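# Cinch a drawstring pouch shut around a hair dryer

## Task

Pull the pouch's drawstrings until its opening is cinched tight, ending with the hair dryer lying flat inside it and all of the pouch resting on the table.

## Robot and tools

Robot: two arms. left_arm has a five-finger left hand and sits on the +y side; right_arm has a right hand on the -y side. Calibrated base positions in the scene frame: left (+0.012, +0.239, 0) m, right (-0.016, -0.282, 0) m, each turned almost not at all about z. The scene frame has its origin at table-top height midway between the nominal bases, +z up and +x out over the table. The words left and right do not match image sides. A camera stand stands behind the arms. Loose objects may occasionally get a small shove from outside.

Frames: reported hand poses (end_effector_position in metres, end_effector_quat_wxyz) are in each arm's own base frame. Fixed cameras and the table use the scene frame. Motion offsets run along the axes of each arm's current Hand target.

Hand point: a spot 0.05 m in front of the palm and 0.15 m from the wrist mounting face. Its +z runs along straightened fingers, +y points out of the palm. For the right hand +x runs across the palm away from the thumb; for the left hand +x points toward the thumb. Straight fingertips lie 0.06-0.07 m beyond the point on +z and 0.06 m behind it on -y. A wrist bracket on the little-finger side can strike things.

Row layout (both tools): exactly 28 numbers, each in [-1, 1], both arms always present. Numbers 1-14 are left_arm, 15-28 right_arm. Per arm: dx, dy, dz, rx, ry, rz, thumb_turn, thumb_bend, index, middle, ring, little, force_limit, speed. The first six are an offset (not a pose) from that arm's Hand target as it was when the action or move began, along the Hand target's axes; 1.0 equals 0.6 m or 180 degrees, and rx, ry, rz form one rotation vector. Every row of an action counts from that same start, and repeating an offset moves further. Sending six zeros re-requests the current Hand target. The six finger numbers are absolute targets: -1 open (thumb beside the palm, fingers straight), +1 closed (thumb across the palm, fingers curled). force_limit maps -1..+1 to about 0..10 N at the fingertip (0..15 N for the two thumb motors). speed rises linearly from nearly zero at -1 to full at +0.48 and stays full above. To leave a hand unchanged, resend the eight hand numbers of its last executed row; if none yet this scene, send its hand_measured six values plus hand_force_limit and hand_speed. Closing gently needs speed -0.94 or lower. With thumb turned in, the hand grips things about 0.035-0.065 m thick, or a handle down to roughly 0.025 m.

Tools:
- execute_actions(actions, cameras): actions is a list of actions; each action is up to 15 rows, one per 1/30 s step, a short list repeating its last row. cameras lists names; an empty actions list returns all images by default.
- move(target, speed, blend, blocking, cameras): target is one 28-number row or up to 15 rows, all offsets from the same starting Hand targets. speed in m/s, 0.002 to 4.3, default 0.25 (turns up to twice that in rad/s); one value or one per target. blend in metres rounds corners between listed targets; 0 stops at each. Paths are straight, capped at 10 s, and ignore obstacles and the other arm. blocking=false returns after about 0.5 s while motion continues.
- wait(seconds 0 to 10, cameras): lets time pass, arms holding.
- stop(cameras): brakes a running move.
- zoom_image(camera, region [x0, y0, x1, y1] pixels, at most 504 by 504): enlarges part of a recent image.
- show_instructions(): shows the reference pages.
- finished_scene(scene): ends the current scene, given its number; irreversible.

Cameras: cam_high, cam_low, cam_left_wrist, cam_right_wrist, each 896x504.

Results: Hand target is the last commanded pose after clipping; the hand often rests 1-5 cm short, mostly lower, which is not evidence of contact; send the missing distance as an offset. Orientation commands get clipped to within 40 degrees of the measured one. hand_measured, hand_stopped_by (moving, target, force, stalled, fault) and hand_load_n follow the six motor order; a load near 0 after grasping means the grip was lost. A move line reports done, off_target, moving, held or fault, plus limits=paced (pose clipped) or limits=held (steps withheld). Joint torques, velocities and motor temperatures also appear.

Avoid: dropping or releasing moving objects, fast impacts, forcing targets far past contact, any arm-to-arm contact (including gripping the other hand), overloading fingers with heavy or swung loads, sweeping a hand near its own base, and anything leaving the table. Long holds, outstretched arms or pushing at unreachable poses heat motors: MOTOR HOT at 85 °C, and at 100 °C that arm goes limp for 30-60 s or longer.

Each tool is called after ">>>" in YAML: its name, and indented under it one key for each argument.

Reference images:

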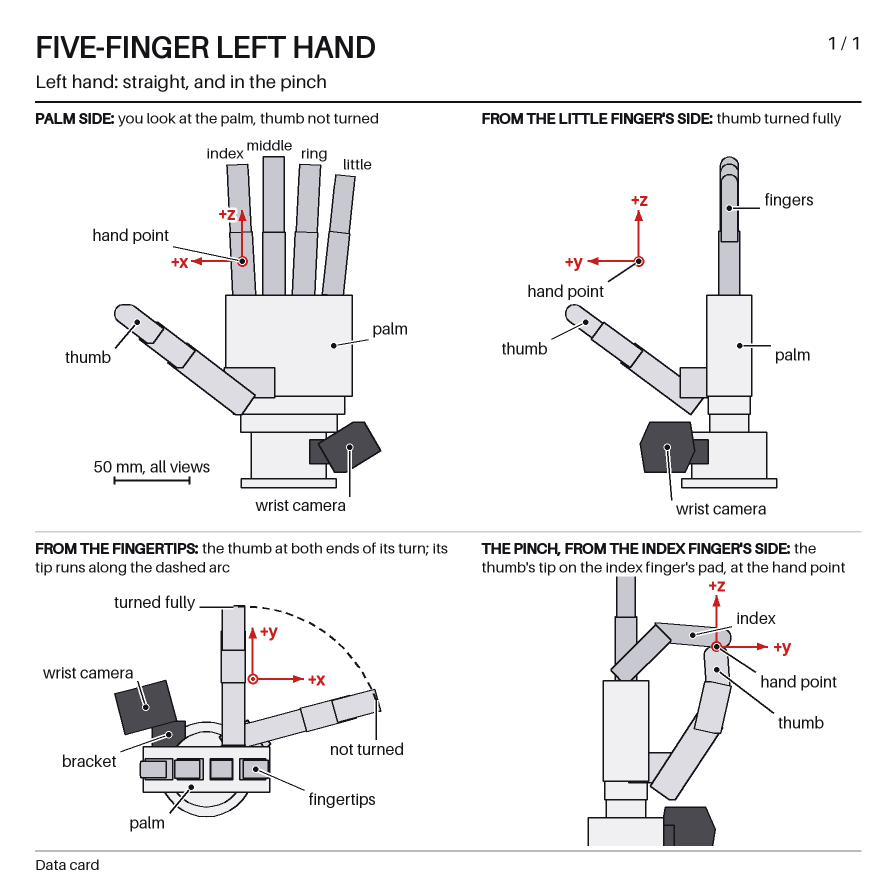

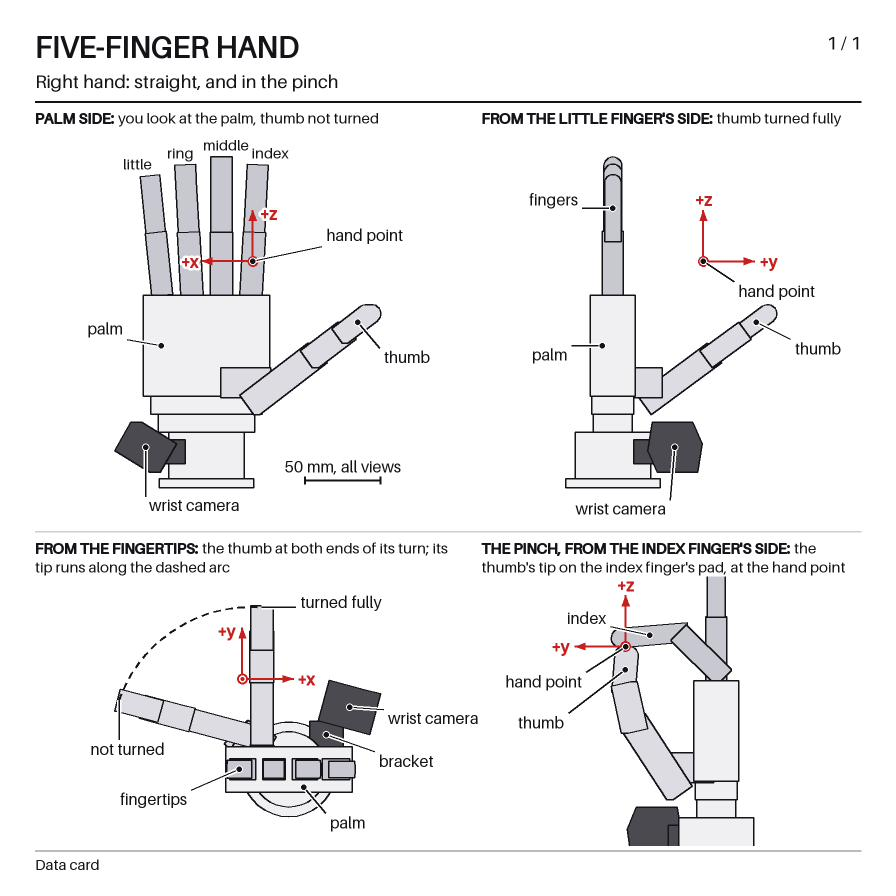

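## Session

>>> execute_actions:
  actions: []

Scene clock: 0.00 s.
left_arm: end_effector_position=(+0.6047, +0.3147, +0.2496) hand_measured=(-1.000, -1.000, -1.000, -1.000, -1.000, -1.000) hand_load_n=(+0.0, +0.0, +0.0, +0.0, +0.0, +0.0) hand_stopped_by=(target, target, target, target, target, target) hand_force_limit=0.00 hand_speed=-0.80 end_effector_quat_wxyz=(-0.393, +0.786, -0.471, -0.070) | right_arm: end_effector_position=(+0.6859, +0.2990, +0.2028) hand_measured=(-1.000, -1.000, -1.000, -1.000, -1.000, -1.000) hand_load_n=(+0.0, +0.0, +0.0, +0.0, +0.0, +0.0) hand_stopped_by=(target, target, target, target, target, target) hand_force_limit=0.00 hand_speed=-0.80 end_effector_quat_wxyz=(+0.003, +0.915, -0.282, +0.287)
Joint positions: left_arm=[0.357 1.876 1.926 -1.004 -0.583 0.057] | right_arm=[0.523 2.358 2.647 -1.442 0.419 -0.54]
Joint velocities: within noise
Joint torques (N m): no reading
Motor temperatures (°C): left_arm=[30 29 26 28 28 31] | right_arm=[30 29 30 29 29 28]
Heat: left arm: hottest wrist roll 31 °C; right arm: hottest waist 30 °C.
Hand target: left_arm +0.6105, +0.3169, +0.2627; -0.404, +0.785, -0.466, -0.062 | right_arm +0.6894, +0.3010, +0.2205; -0.011, +0.910, -0.285, +0.300

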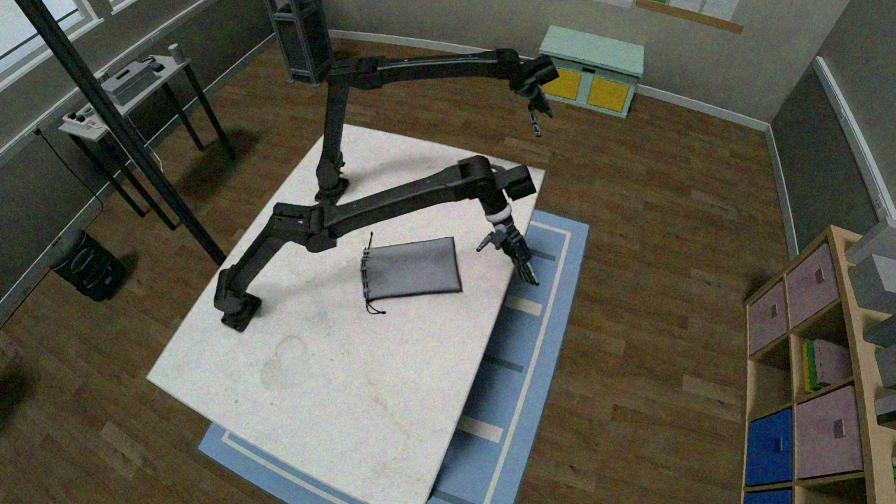

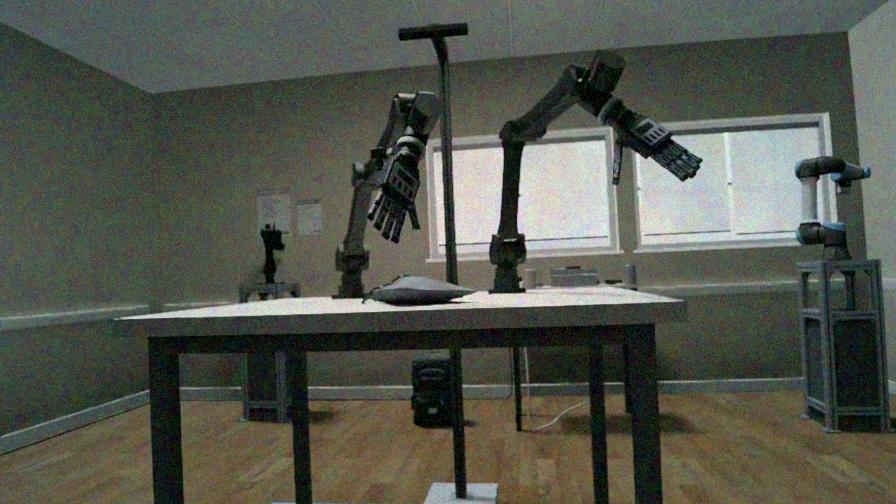

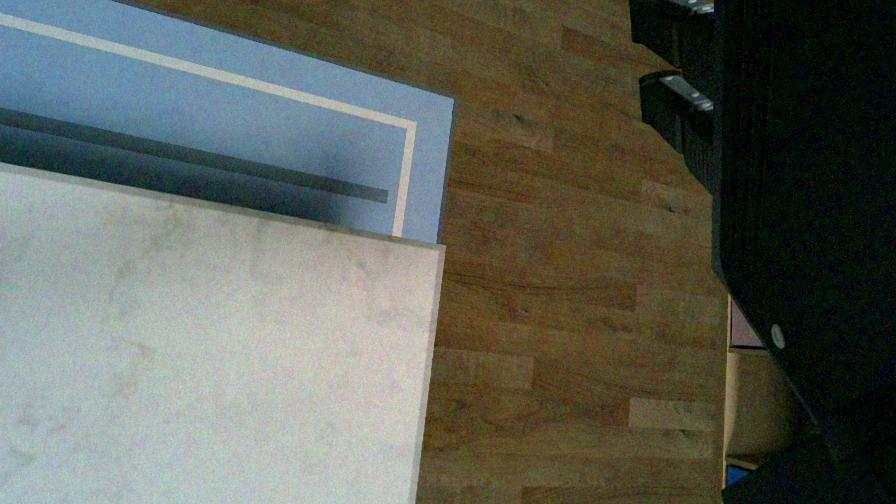

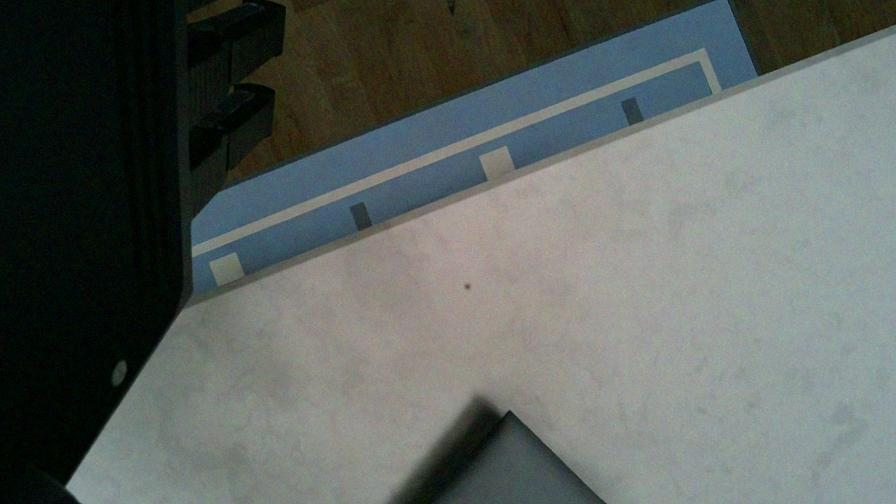

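>>> zoom_image:
  camera: "cam_high"
  region: [330, 215, 490, 335]

>>> zoom_image:
  camera: "cam_low"
  region: [340, 250, 500, 340]

Scaled by 3.150.

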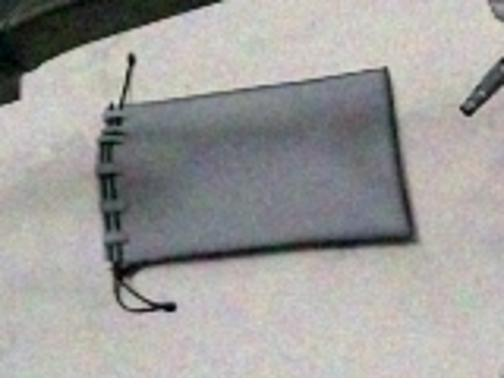

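Scaled by 3.150.

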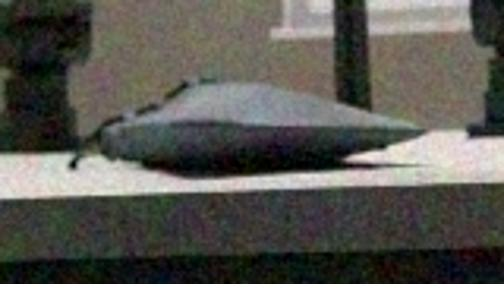

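>>> move:
  target: [0.100,0.595,-0.628,-0.003,0.247,0.087, 1,-1,-1,-1,-1,-1,-0.2,0, -0.185,0.493,-0.317,0.004,-0.055,0.319, 1,-1,-1,-1,-1,-1,-0.2,0]
  speed: 0.2
  cameras: ["all"]

Scene clock: 10.37 s.
left_arm: end_effector_position=(+0.2650, -0.0685, +0.2851) hand_measured=(+1.000, -1.000, -1.000, -1.000, -1.000, -1.000) hand_load_n=(+0.0, +0.0, +0.0, +0.0, +0.0, +0.0) hand_stopped_by=(target, target, target, target, target, target) hand_force_limit=-0.20 hand_speed=0.00 end_effector_quat_wxyz=(-0.189, +0.679, -0.684, +0.189) | right_arm: end_effector_position=(+0.3606, +0.1434, +0.2594) hand_measured=(+1.000, -1.000, -1.000, -1.000, -1.000, -1.000) hand_load_n=(+0.0, +0.0, +0.0, +0.0, +0.0, +0.0) hand_stopped_by=(target, target, target, target, target, target) hand_force_limit=-0.20 hand_speed=0.00 end_effector_quat_wxyz=(-0.180, +0.692, -0.675, +0.185)
Joint positions: left_arm=[-0.17 0.816 1.063 -1.283 -0.085 -0.139] | right_arm=[0.347 1.125 1.182 -1.132 0.17 0.279]
Joint torques (N m): left_arm=[-0.85 -0.5 8.24 0.94 -0.11 -0.14] | right_arm=[-0.21 -9.29 7.76 1.09 0.04 0.04]
Heat: left arm: hottest wrist roll 31 °C; right arm: hottest shoulder 31 °C.
Hand target: left_arm +0.2603, -0.0704, +0.2798; -0.182, +0.683, -0.683, +0.184 | right_arm +0.3598, +0.1404, +0.2600; -0.182, +0.683, -0.683, +0.183
Off the commanded pose: left_arm 0.007 m, 1 deg | right_arm 0.003 m, 1 deg.
move: done
camera_calibration:
cam_left_wrist: T_world_to_cam=[[0.861259, -0.259715, 0.436785, -0.365071], [-0.433036, -0.824882, 0.363386, -0.0518789], [0.265919, -0.502114, -0.822903, 0.244685], [0, 0, 0, 1]] pos_world=[0.226889, -0.014749, 0.379662]
cam_right_wrist: T_world_to_cam=[[-0.842151, -0.25724, -0.47393, 0.461427], [-0.460304, 0.800747, 0.383308, -0.0523518], [0.280895, 0.540955, -0.792758, 0.142269], [0, 0, 0, 1]] pos_world=[0.324531, 0.0836566, 0.351536]

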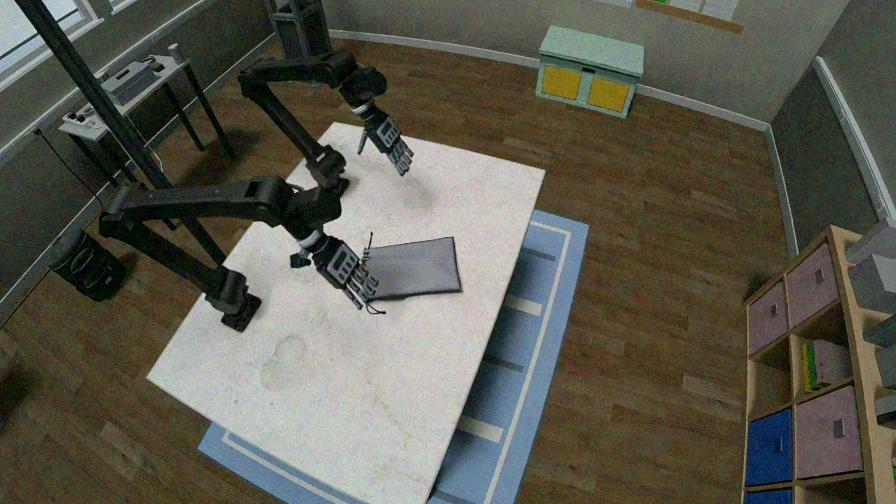

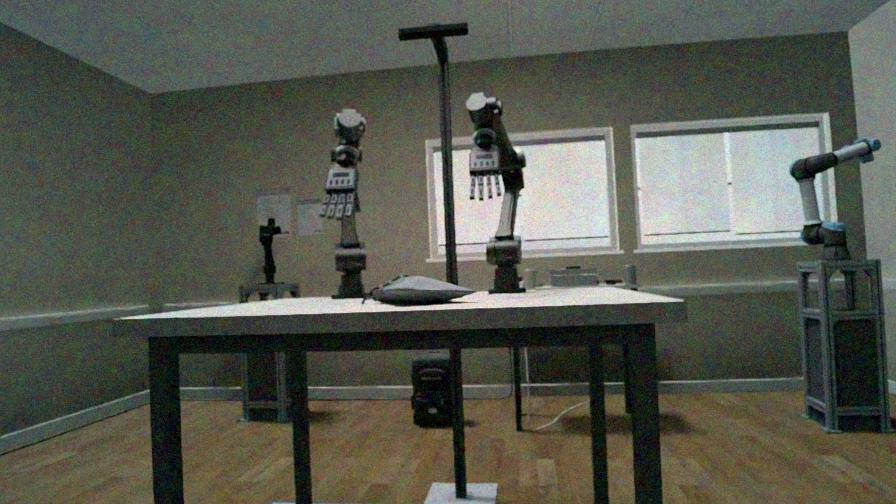

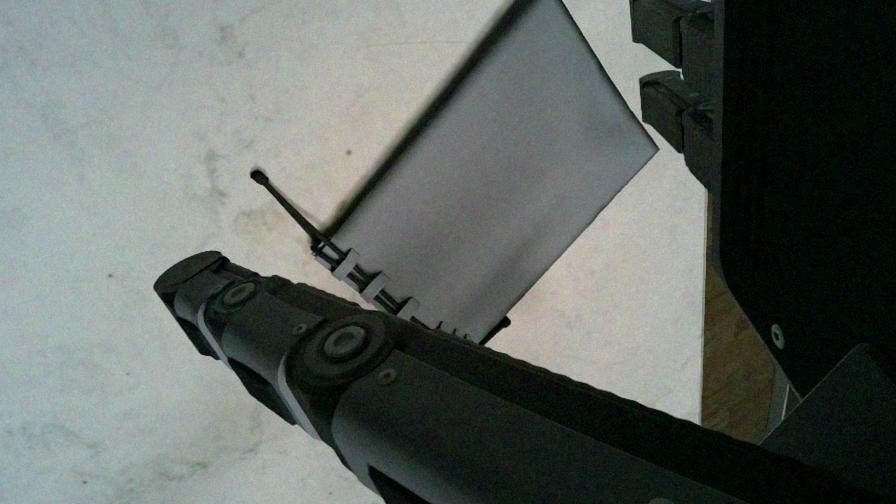

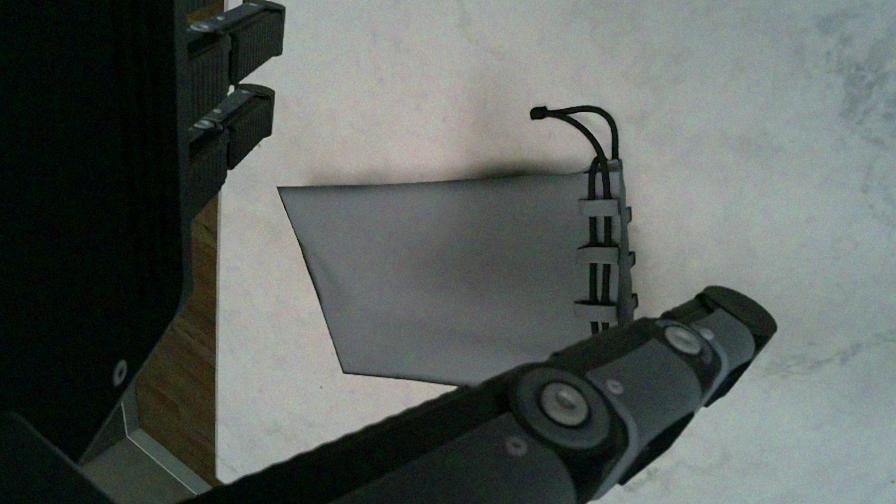

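>>> zoom_image:
  camera: "cam_right_wrist"
  region: [500, 80, 680, 360]

>>> zoom_image:
  camera: "cam_left_wrist"
  region: [220, 150, 540, 360]

Scaled by 1.800.

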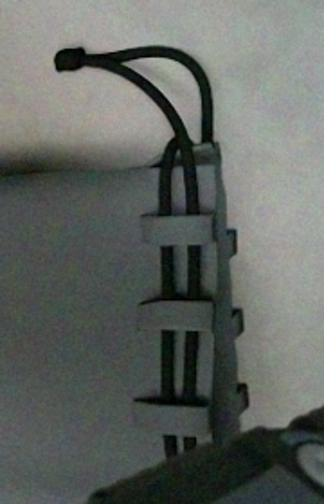

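Scaled by 1.575.

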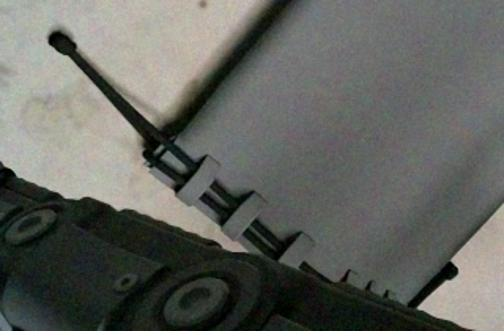

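>>> move:
  target: [0.1343,0.1875,0.257,0.0552,-0.0510,-0.0729, 1,-1,-0.1,-0.1,1,1,-0.2,0, -0.0893,0.0857,0.2777,0.0545,-0.0894,-0.1276, 1,-1,0,1,1,1,-0.2,0]
  speed: 0.15
  cameras: ["all"]

Scene clock: 24.97 s.
left_arm: end_effector_position=(+0.2402, -0.1490, +0.0947) hand_measured=(+1.000, -1.000, -0.100, -0.100, +1.000, +1.000) hand_load_n=(+0.0, +0.0, +0.0, +0.0, +0.0, +0.5) hand_stopped_by=(target, target, target, target, target, target) hand_force_limit=-0.20 hand_speed=0.00 end_effector_quat_wxyz=(-0.274, +0.748, -0.568, +0.204) | right_arm: end_effector_position=(+0.3975, +0.1894, +0.0927) hand_measured=(+1.000, -1.000, +0.000, +1.000, +1.000, +1.000) hand_load_n=(+0.0, +0.0, +0.0, +0.0, +0.0, +0.0) hand_stopped_by=(target, target, target, target, target, target) hand_force_limit=-0.20 hand_speed=0.00 end_effector_quat_wxyz=(-0.289, +0.800, -0.496, +0.173)
Joint positions: left_arm=[-0.733 0.821 0.545 -0.878 -0.576 -0.879] | right_arm=[0.353 1.283 0.808 -0.412 -0.078 -0.081]
Joint torques (N m): left_arm=[-0.79 0.44 8.14 1.7 -0.42 -0.17] | right_arm=[1.08 -9.47 7.15 2.32 -0.16 -0.24]
Heat: left arm: hottest wrist roll 31 °C; right arm: hottest elbow 31 °C.
Hand target: left_arm +0.2400, -0.1514, +0.0902; -0.273, +0.751, -0.565, +0.207 | right_arm +0.3984, +0.1938, +0.0899; -0.293, +0.806, -0.484, +0.176
Off the commanded pose: left_arm 0.005 m, 1 deg | right_arm 0.005 m, 2 deg.
move: done
camera_calibration:
cam_left_wrist: T_world_to_cam=[[0.82427, -0.0344571, 0.565148, -0.251321], [-0.237073, -0.92744, 0.289226, -0.11513], [0.514174, -0.372382, -0.772629, 0.00913965], [0, 0, 0, 1]] pos_world=[0.175163, -0.112033, 0.182394]
cam_right_wrist: T_world_to_cam=[[-0.575263, -0.543164, -0.611592, 0.386101], [-0.808035, 0.493528, 0.321727, 0.193796], [0.127088, 0.679266, -0.722804, 0.00322368], [0, 0, 0, 1]] pos_world=[0.378294, 0.111883, 0.176117]

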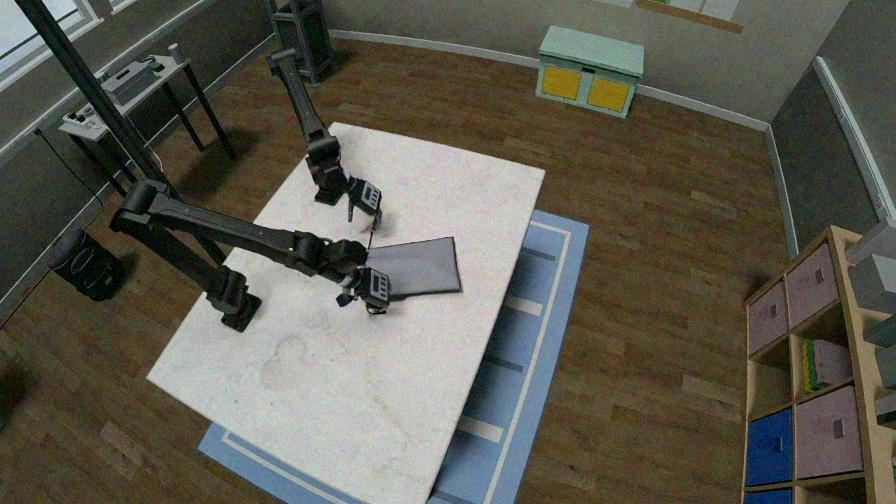

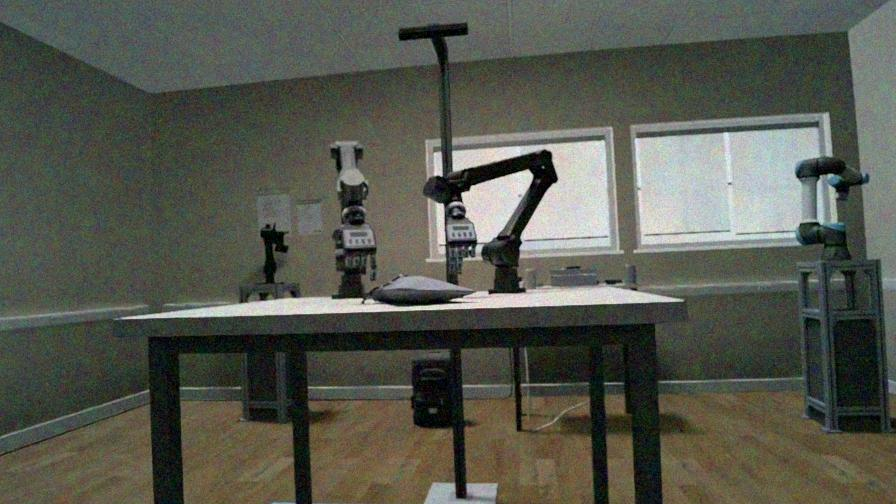

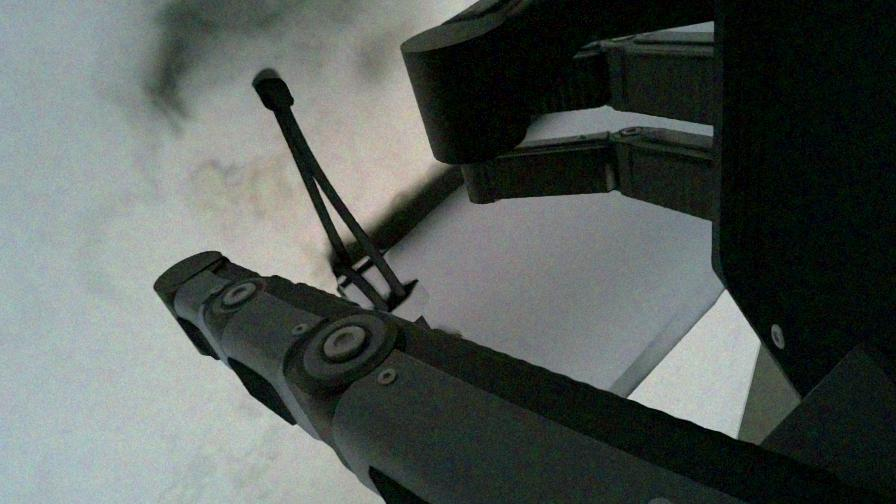

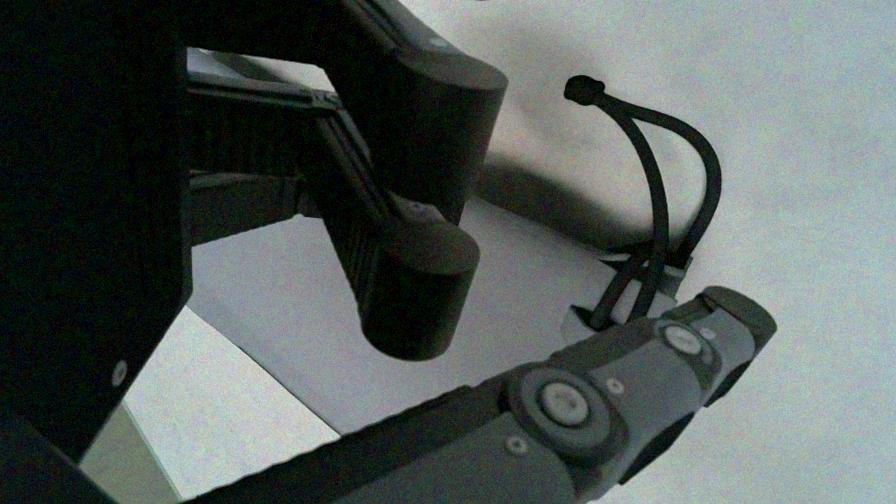

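>>> move:
  target: [0.0107,0.0733,0.0647,0,0,0, 1,-1,-0.1,-0.1,1,1,-0.2,0, 0.0047,0.0625,0.0783,0,0,0, 1,0,0,1,1,1,-0.2,0]
  speed: 0.08
  cameras: ["cam_low","cam_left_wrist","cam_right_wrist"]

Scene clock: 30.10 s.
left_arm: end_effector_position=(+0.2348, -0.1588, +0.0370) hand_measured=(+1.000, -1.000, -0.100, -0.100, +1.000, +1.000) hand_load_n=(+0.0, +0.0, +0.0, +0.0, +0.0, +0.0) hand_stopped_by=(target, target, target, target, target, target) hand_force_limit=-0.20 hand_speed=0.00 end_effector_quat_wxyz=(-0.274, +0.749, -0.568, +0.205) | right_arm: end_effector_position=(+0.3996, +0.1908, +0.0331) hand_measured=(+1.000, -0.442, +0.000, +1.000, +1.000, +1.000) hand_load_n=(+2.5, +8.0, +0.0, -1.0, +0.0, +0.0) hand_stopped_by=(target, force, target, target, target, target) hand_force_limit=-0.20 hand_speed=0.00 end_effector_quat_wxyz=(-0.290, +0.802, -0.493, +0.173)
Joint positions: left_arm=[-0.784 0.929 0.434 -0.689 -0.596 -0.936] | right_arm=[0.353 1.393 0.725 -0.218 -0.082 -0.087]
Joint torques (N m): left_arm=[-0.79 0.32 7.27 1.63 -0.45 -0.16] | right_arm=[0.56 -10.05 6.23 2.3 -0.14 -0.26]
Heat: left arm: hottest wrist roll 31 °C; right arm: hottest elbow 31 °C.
Hand target: left_arm +0.2333, -0.1600, +0.0321; -0.273, +0.751, -0.565, +0.207 | right_arm +0.4011, +0.1920, +0.0299; -0.293, +0.806, -0.484, +0.176
Off the commanded pose: left_arm 0.005 m, 0 deg | right_arm 0.004 m, 1 deg.
move: done
camera_calibration:
cam_left_wrist: T_world_to_cam=[[0.823838, -0.0336433, 0.565826, -0.214316], [-0.237116, -0.927153, 0.290111, -0.108845], [0.514847, -0.373171, -0.771801, -0.0367294], [0, 0, 0, 1]] pos_world=[0.169663, -0.121833, 0.124495]
cam_right_wrist: T_world_to_cam=[[-0.570385, -0.547002, -0.61274, 0.350456], [-0.812085, 0.487452, 0.320794, 0.216759], [0.123206, 0.680573, -0.722247, -0.0397228], [0, 0, 0, 1]] pos_world=[0.380815, 0.113075, 0.116514]
Images, in order (width x height): cam_low 896x504, cam_left_wrist 896x504, cam_right_wrist 896x504.

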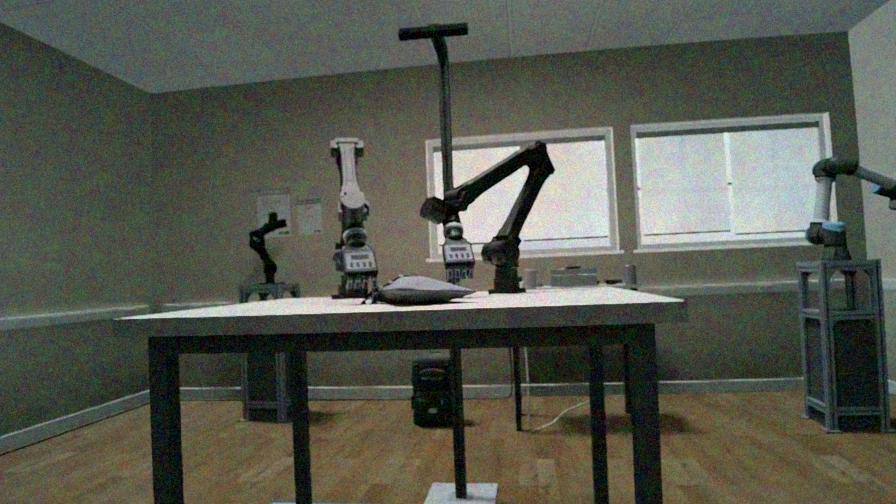

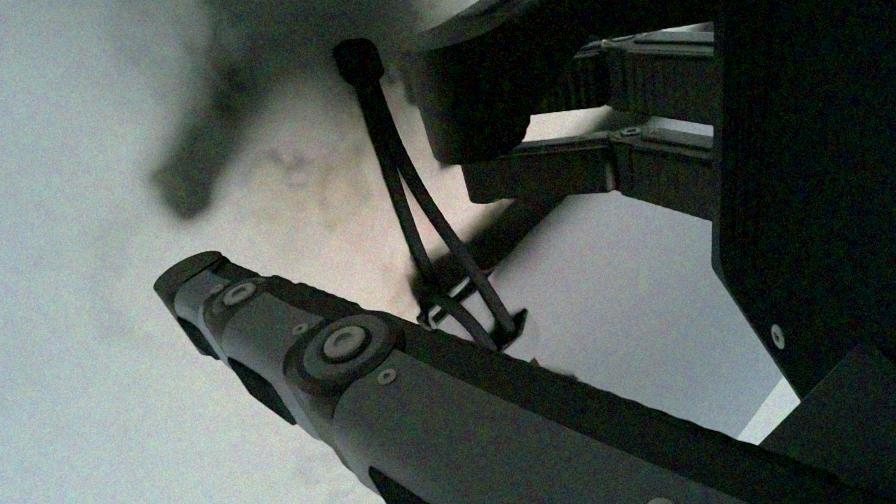

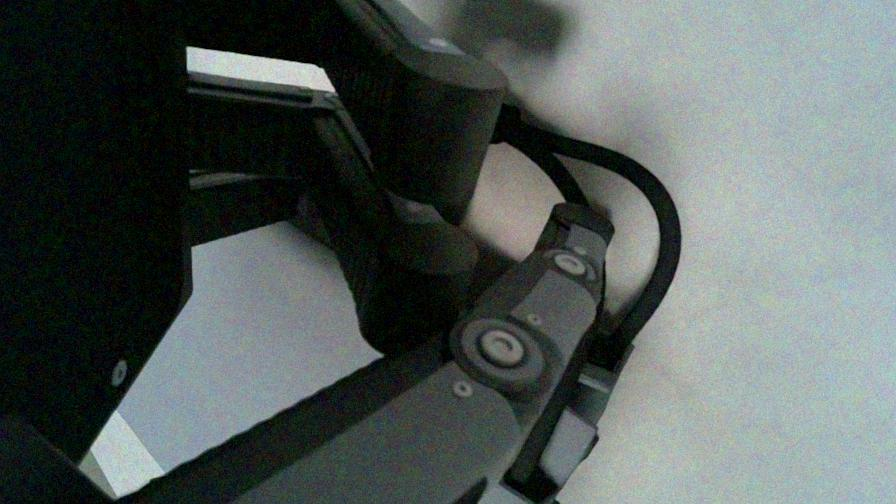

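>>> move:
  target: [0,0.0110,0.0130,0,0,0, 1,-1,-0.1,-0.1,1,1,-0.3,-0.5, 0,0,0,0,0,0, 1,0,0,1,1,1,-0.2,0]
  speed: 0.05
  cameras: ["cam_left_wrist"]

Scene clock: 32.40 s.
left_arm: end_effector_position=(+0.2347, -0.1585, +0.0279) hand_measured=(+1.000, -1.000, -0.100, -0.100, +1.000, +1.000) hand_load_n=(+0.0, +0.0, +0.0, -2.5, +0.0, +0.0) hand_stopped_by=(target, target, target, target, target, target) hand_force_limit=-0.30 hand_speed=-0.50 end_effector_quat_wxyz=(-0.274, +0.749, -0.568, +0.204) | right_arm: end_effector_position=(+0.3997, +0.1908, +0.0332) hand_measured=(+1.000, -0.442, +0.000, +1.000, +1.000, +1.000) hand_load_n=(+2.5, +8.0, +0.0, -1.0, +0.0, +0.0) hand_stopped_by=(target, force, target, target, target, target) hand_force_limit=-0.20 hand_speed=0.00 end_effector_quat_wxyz=(-0.290, +0.802, -0.493, +0.173)
Joint positions: left_arm=[-0.785 0.95 0.417 -0.653 -0.598 -0.937] | right_arm=[0.353 1.393 0.725 -0.217 -0.082 -0.087]
Joint torques (N m): left_arm=[-0.79 0.09 6.91 1.92 -0.39 -0.16] | right_arm=[0.5 -9.88 6.32 2.32 -0.16 -0.23]
Heat: left arm: hottest wrist roll 31 °C; right arm: hottest elbow 31 °C.
Hand target: left_arm +0.2333, -0.1600, +0.0220; -0.273, +0.751, -0.565, +0.207 | right_arm +0.4012, +0.1920, +0.0300; -0.293, +0.806, -0.484, +0.176
Off the commanded pose: left_arm 0.006 m, 1 deg | right_arm 0.004 m, 1 deg.
move: done
camera_calibration:
cam_left_wrist: T_world_to_cam=[[0.823845, -0.0341113, 0.565788, -0.209191], [-0.236412, -0.927898, 0.288297, -0.106164], [0.515159, -0.371271, -0.772508, -0.0433285], [0, 0, 0, 1]] pos_world=[0.169564, -0.121732, 0.115493]
Images, in order (width x height): cam_left_wrist 896x504.

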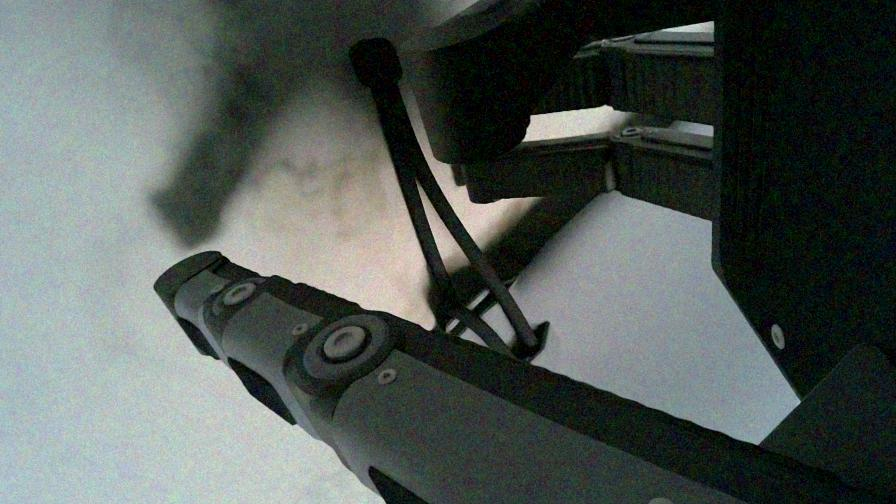

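>>> execute_actions:
  actions:
    - [[0,0,0,0,0,0, 1,-1,0.13,0.13,1,1,-0.3,-0.5, 0,0,0,0,0,0, 1,0,0,1,1,1,-0.2,0]]
    - [[0,0,0,0,0,0, 1,0.4,0.13,0.13,1,1,-0.3,-0.5, 0,0,0,0,0,0, 1,0,0,1,1,1,-0.2,0]]
  cameras: ["cam_left_wrist"]

Scene clock: 35.53 s.
left_arm: end_effector_position=(+0.2358, -0.1596, +0.0276) hand_measured=(+1.000, +0.400, +0.130, +0.130, +1.000, +1.000) hand_load_n=(+0.0, +0.0, +0.0, +0.0, +0.0, +0.0) hand_stopped_by=(target, target, target, target, target, target) hand_force_limit=-0.30 hand_speed=-0.50 end_effector_quat_wxyz=(-0.274, +0.749, -0.567, +0.206) | right_arm: end_effector_position=(+0.3997, +0.1908, +0.0332) hand_measured=(+1.000, -0.442, +0.000, +1.000, +1.000, +1.000) hand_load_n=(+2.5, +8.5, +0.0, -1.0, +0.0, +0.0) hand_stopped_by=(target, force, target, target, target, target) hand_force_limit=-0.20 hand_speed=0.00 end_effector_quat_wxyz=(-0.290, +0.802, -0.493, +0.173)
Joint positions: left_arm=[-0.785 0.954 0.417 -0.645 -0.598 -0.937] | right_arm=[0.353 1.393 0.725 -0.217 -0.082 -0.087]
Joint torques (N m): left_arm=[-0.79 -0.15 6.9 1.62 -0.38 -0.15] | right_arm=[0.67 -9.93 6.3 2.37 -0.14 -0.23]
Heat: left arm: hottest wrist roll 31 °C; right arm: hottest elbow 31 °C.
Hand target: left_arm +0.2333, -0.1601, +0.0219; -0.272, +0.751, -0.565, +0.206 | right_arm +0.4012, +0.1920, +0.0300; -0.293, +0.806, -0.484, +0.176
Off the commanded pose: left_arm 0.006 m, 0 deg | right_arm 0.004 m, 1 deg.
Step readings (end_effector_position of left_arm | right_arm):
0: (+0.2347, -0.1585, +0.0279) | (+0.3997, +0.1908, +0.0332)
1: (+0.2347, -0.1585, +0.0279) | (+0.3997, +0.1908, +0.0332)
2: (+0.2347, -0.1585, +0.0279) | (+0.3997, +0.1908, +0.0332)
4: (+0.2353, -0.1591, +0.0279) | (+0.3997, +0.1908, +0.0332)
8: (+0.2357, -0.1595, +0.0276) | (+0.3997, +0.1908, +0.0332)
15: (+0.2358, -0.1596, +0.0276) | (+0.3997, +0.1908, +0.0332)
16: (+0.2358, -0.1596, +0.0276) | (+0.3997, +0.1908, +0.0332)
17: (+0.2358, -0.1596, +0.0276) | (+0.3997, +0.1908, +0.0332)
19: (+0.2358, -0.1596, +0.0276) | (+0.3997, +0.1908, +0.0332)
23: (+0.2358, -0.1596, +0.0276) | (+0.3997, +0.1908, +0.0332)
30: (+0.2358, -0.1596, +0.0276) | (+0.3997, +0.1908, +0.0332)
camera_calibration:
cam_left_wrist: T_world_to_cam=[[0.822253, -0.0321419, 0.568214, -0.209368], [-0.236914, -0.927117, 0.29039, -0.106727], [0.517467, -0.373392, -0.769939, -0.0454072], [0, 0, 0, 1]] pos_world=[0.170365, -0.122633, 0.114998]
Images, in order (width x height): cam_left_wrist 896x504.

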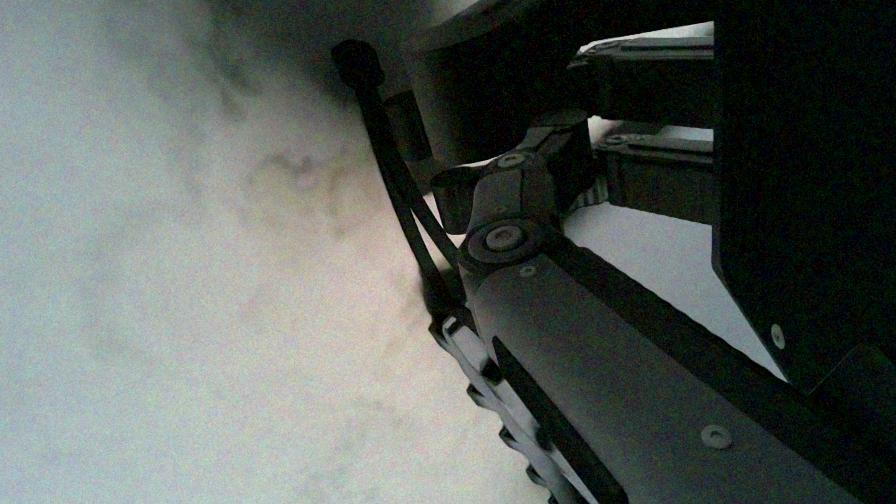

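>>> move:
  target:
    - [0,-0.0214,-0.0255,0,0,0, 1,-1,0.5,0.5,1,1,-0.3,-0.3, 0,0.01125,0.0134,0,0,0, 1,-0.6,0,1,1,1,-0.2,-0.3]
    - [-0.0108,-0.0352,0.0227,-0.0720,-0.0338,-0.0511, 1,-1,0.5,0.5,1,1,-0.3,-0.3, 0.0997,0.0662,-0.0328,0,0,0, 1,-0.6,0,1,1,1,-0.2,-0.3]
    - [-0.0108,-0.0352,0.0227,-0.0720,-0.0338,-0.0511, 1,-1,0.5,0.5,1,1,-0.3,-0.3, 0.0997,0.0127,-0.0967,0,0,0, 1,-0.6,0,1,1,1,-0.2,-0.3]
  speed: 0.06
  cameras: ["cam_left_wrist","cam_right_wrist"]

Scene clock: 46.70 s.
left_arm: end_effector_position=(+0.2407, -0.1397, +0.0149) hand_measured=(+1.000, +0.302, +0.312, +0.250, +1.000, +1.000) hand_load_n=(-6.5, -20.5, +4.0, +6.0, +0.0, +0.0) hand_stopped_by=(target, stalled, force, force, target, target) hand_force_limit=-0.30 hand_speed=-0.30 end_effector_quat_wxyz=(-0.200, +0.822, -0.521, +0.114) | right_arm: end_effector_position=(+0.3682, +0.1207, +0.0445) hand_measured=(+1.000, -0.600, +0.000, +1.000, +1.000, +1.000) hand_load_n=(+0.0, -0.5, +0.0, +0.0, +0.0, +0.0) hand_stopped_by=(target, target, target, target, target, target) hand_force_limit=-0.20 hand_speed=-0.30 end_effector_quat_wxyz=(-0.279, +0.810, -0.493, +0.153)
Joint positions: left_arm=[-0.576 1.07 0.496 -0.758 -0.402 -0.969] | right_arm=[0.174 1.262 0.658 -0.349 -0.207 -0.237]
Joint torques (N m): left_arm=[0.38 -0.5 11.15 0.42 -0.19 -0.19] | right_arm=[-0.67 -10.23 10.69 0.84 -0.06 -0.26]
Heat: left arm: hottest waist 30 °C; right arm: hottest elbow 32 °C.
Hand target: left_arm +0.2554, -0.1469, +0.0250; -0.198, +0.829, -0.508, +0.123 | right_arm +0.3911, +0.1189, +0.0695; -0.293, +0.806, -0.484, +0.176
Off the commanded pose: left_arm 0.019 m, 2 deg | right_arm 0.034 m, 3 deg.
move: off_target (left_arm, right_arm)
camera_calibration:
cam_left_wrist: T_world_to_cam=[[0.918634, 0.151577, 0.364878, -0.199978], [0.00183356, -0.925111, 0.379692, -0.141879], [0.395105, -0.348129, -0.850117, -0.0161284], [0, 0, 0, 1]] pos_world=[0.190339, -0.106557, 0.113127]
cam_right_wrist: T_world_to_cam=[[-0.588595, -0.557757, -0.585203, 0.307984], [-0.804463, 0.475702, 0.355735, 0.218836], [0.0799687, 0.680158, -0.728691, 0.0363384], [0, 0, 0, 1]] pos_world=[0.354417, 0.0429634, 0.128865]
Images, in order (width x height): cam_left_wrist 896x504, cam_right_wrist 896x504.

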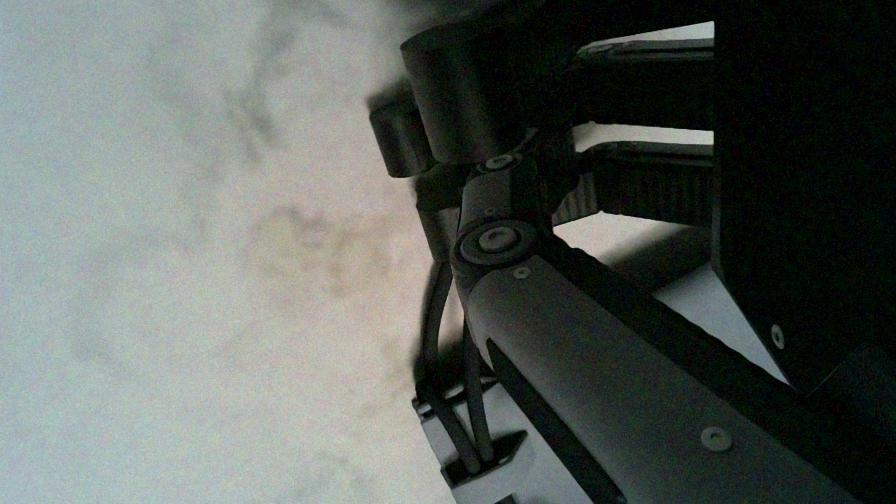

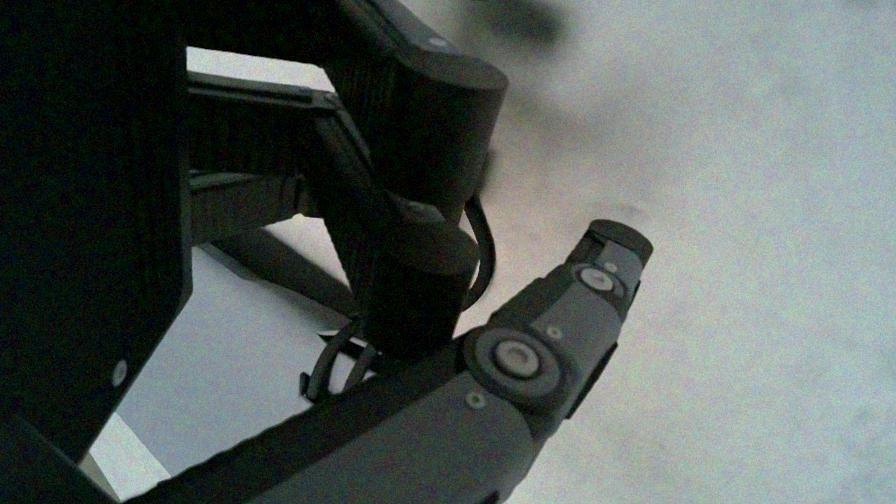

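>>> wait:
  seconds: 0.1
  cameras: ["all"]

>>> zoom_image:
  camera: "cam_high"
  region: [330, 190, 480, 330]

>>> zoom_image:
  camera: "cam_low"
  region: [320, 200, 520, 320]

>>> zoom_image:
  camera: "cam_left_wrist"
  region: [350, 80, 650, 480]

>>> zoom_image:
  camera: "cam_right_wrist"
  region: [200, 80, 600, 480]

Scene clock: 47.73 s.
left_arm: end_effector_position=(+0.2407, -0.1397, +0.0149) hand_measured=(+1.000, +0.302, +0.312, +0.250, +1.000, +1.000) hand_load_n=(-6.5, -20.5, +4.0, +6.0, +0.0, +0.0) hand_stopped_by=(target, stalled, force, force, target, target) hand_force_limit=-0.30 hand_speed=-0.30 end_effector_quat_wxyz=(-0.200, +0.822, -0.521, +0.114) | right_arm: end_effector_position=(+0.3682, +0.1207, +0.0445) hand_measured=(+1.000, -0.600, +0.000, +1.000, +1.000, +1.000) hand_load_n=(+0.0, +0.0, +0.0, +0.0, +0.0, +0.0) hand_stopped_by=(target, target, target, target, target, target) hand_force_limit=-0.20 hand_speed=-0.30 end_effector_quat_wxyz=(-0.279, +0.810, -0.493, +0.153)
Joint positions: left_arm=[-0.576 1.07 0.496 -0.758 -0.402 -0.969] | right_arm=[0.174 1.262 0.658 -0.349 -0.207 -0.237]
Joint torques (N m): left_arm=[0.44 -0.44 11.17 0.42 -0.19 -0.18] | right_arm=[-0.5 -10.05 10.61 0.73 -0.05 -0.24]
Heat: left arm: hottest waist 30 °C; right arm: hottest elbow 32 °C.
Hand target: left_arm +0.2554, -0.1469, +0.0250; -0.198, +0.829, -0.508, +0.123 | right_arm +0.3912, +0.1189, +0.0695; -0.293, +0.806, -0.484, +0.176
Off the commanded pose: left_arm 0.019 m, 2 deg | right_arm 0.034 m, 3 deg.
wait: 0.10 s; at rest from the start
camera_calibration:
cam_left_wrist: T_world_to_cam=[[0.918634, 0.151577, 0.364878, -0.199978], [0.00183356, -0.925111, 0.379692, -0.141879], [0.395105, -0.348129, -0.850117, -0.0161284], [0, 0, 0, 1]] pos_world=[0.190339, -0.106557, 0.113127]
cam_right_wrist: T_world_to_cam=[[-0.588595, -0.557757, -0.585203, 0.307984], [-0.804463, 0.475702, 0.355735, 0.218836], [0.0799687, 0.680158, -0.728691, 0.0363384], [0, 0, 0, 1]] pos_world=[0.354417, 0.0429634, 0.128865]

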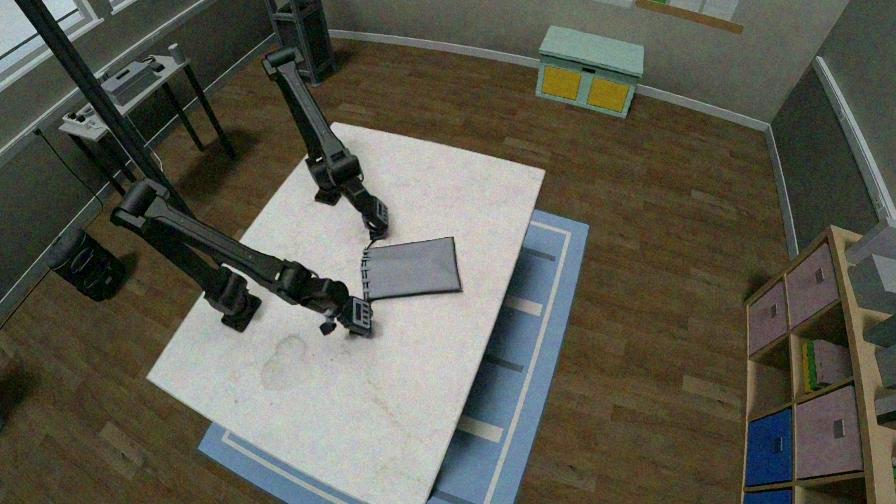

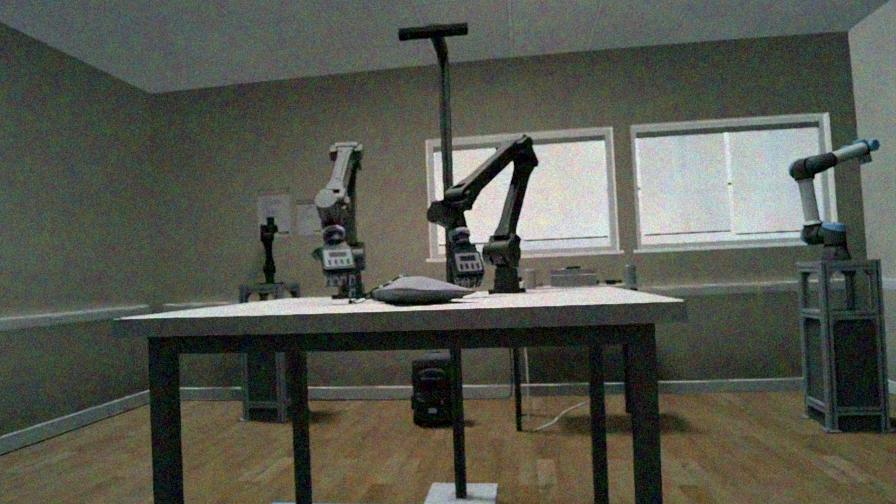

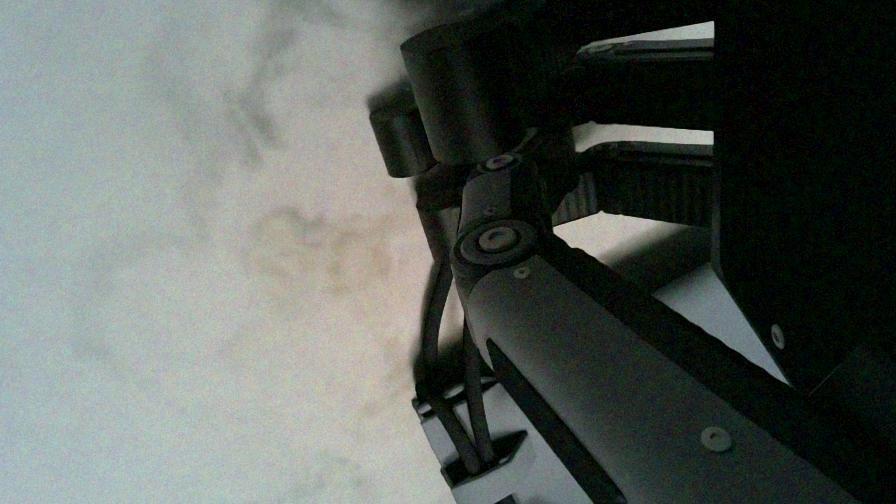

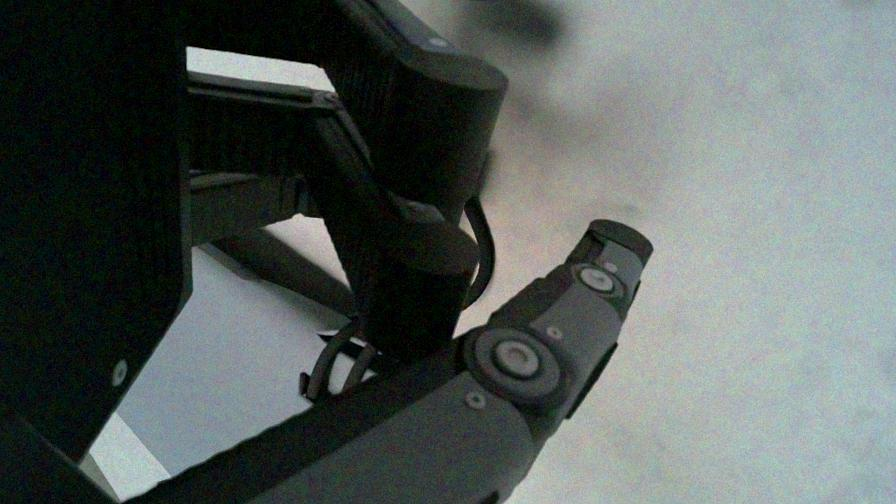

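Scaled by 3.360.

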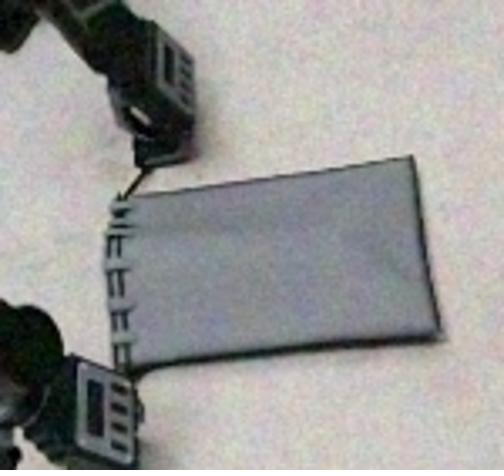

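Scaled by 2.520.

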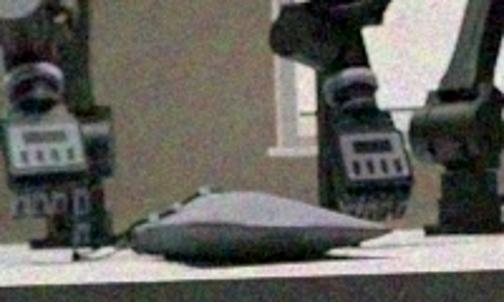

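Scaled by 1.260.

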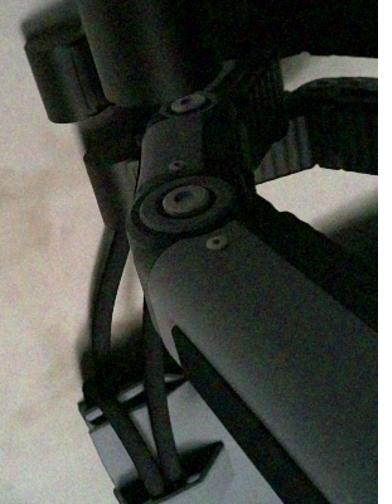

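Scaled by 1.260.

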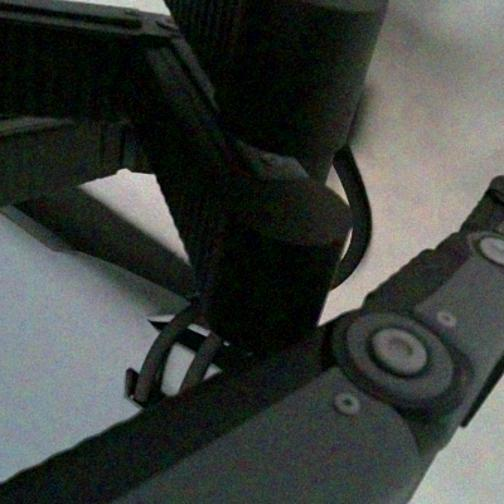

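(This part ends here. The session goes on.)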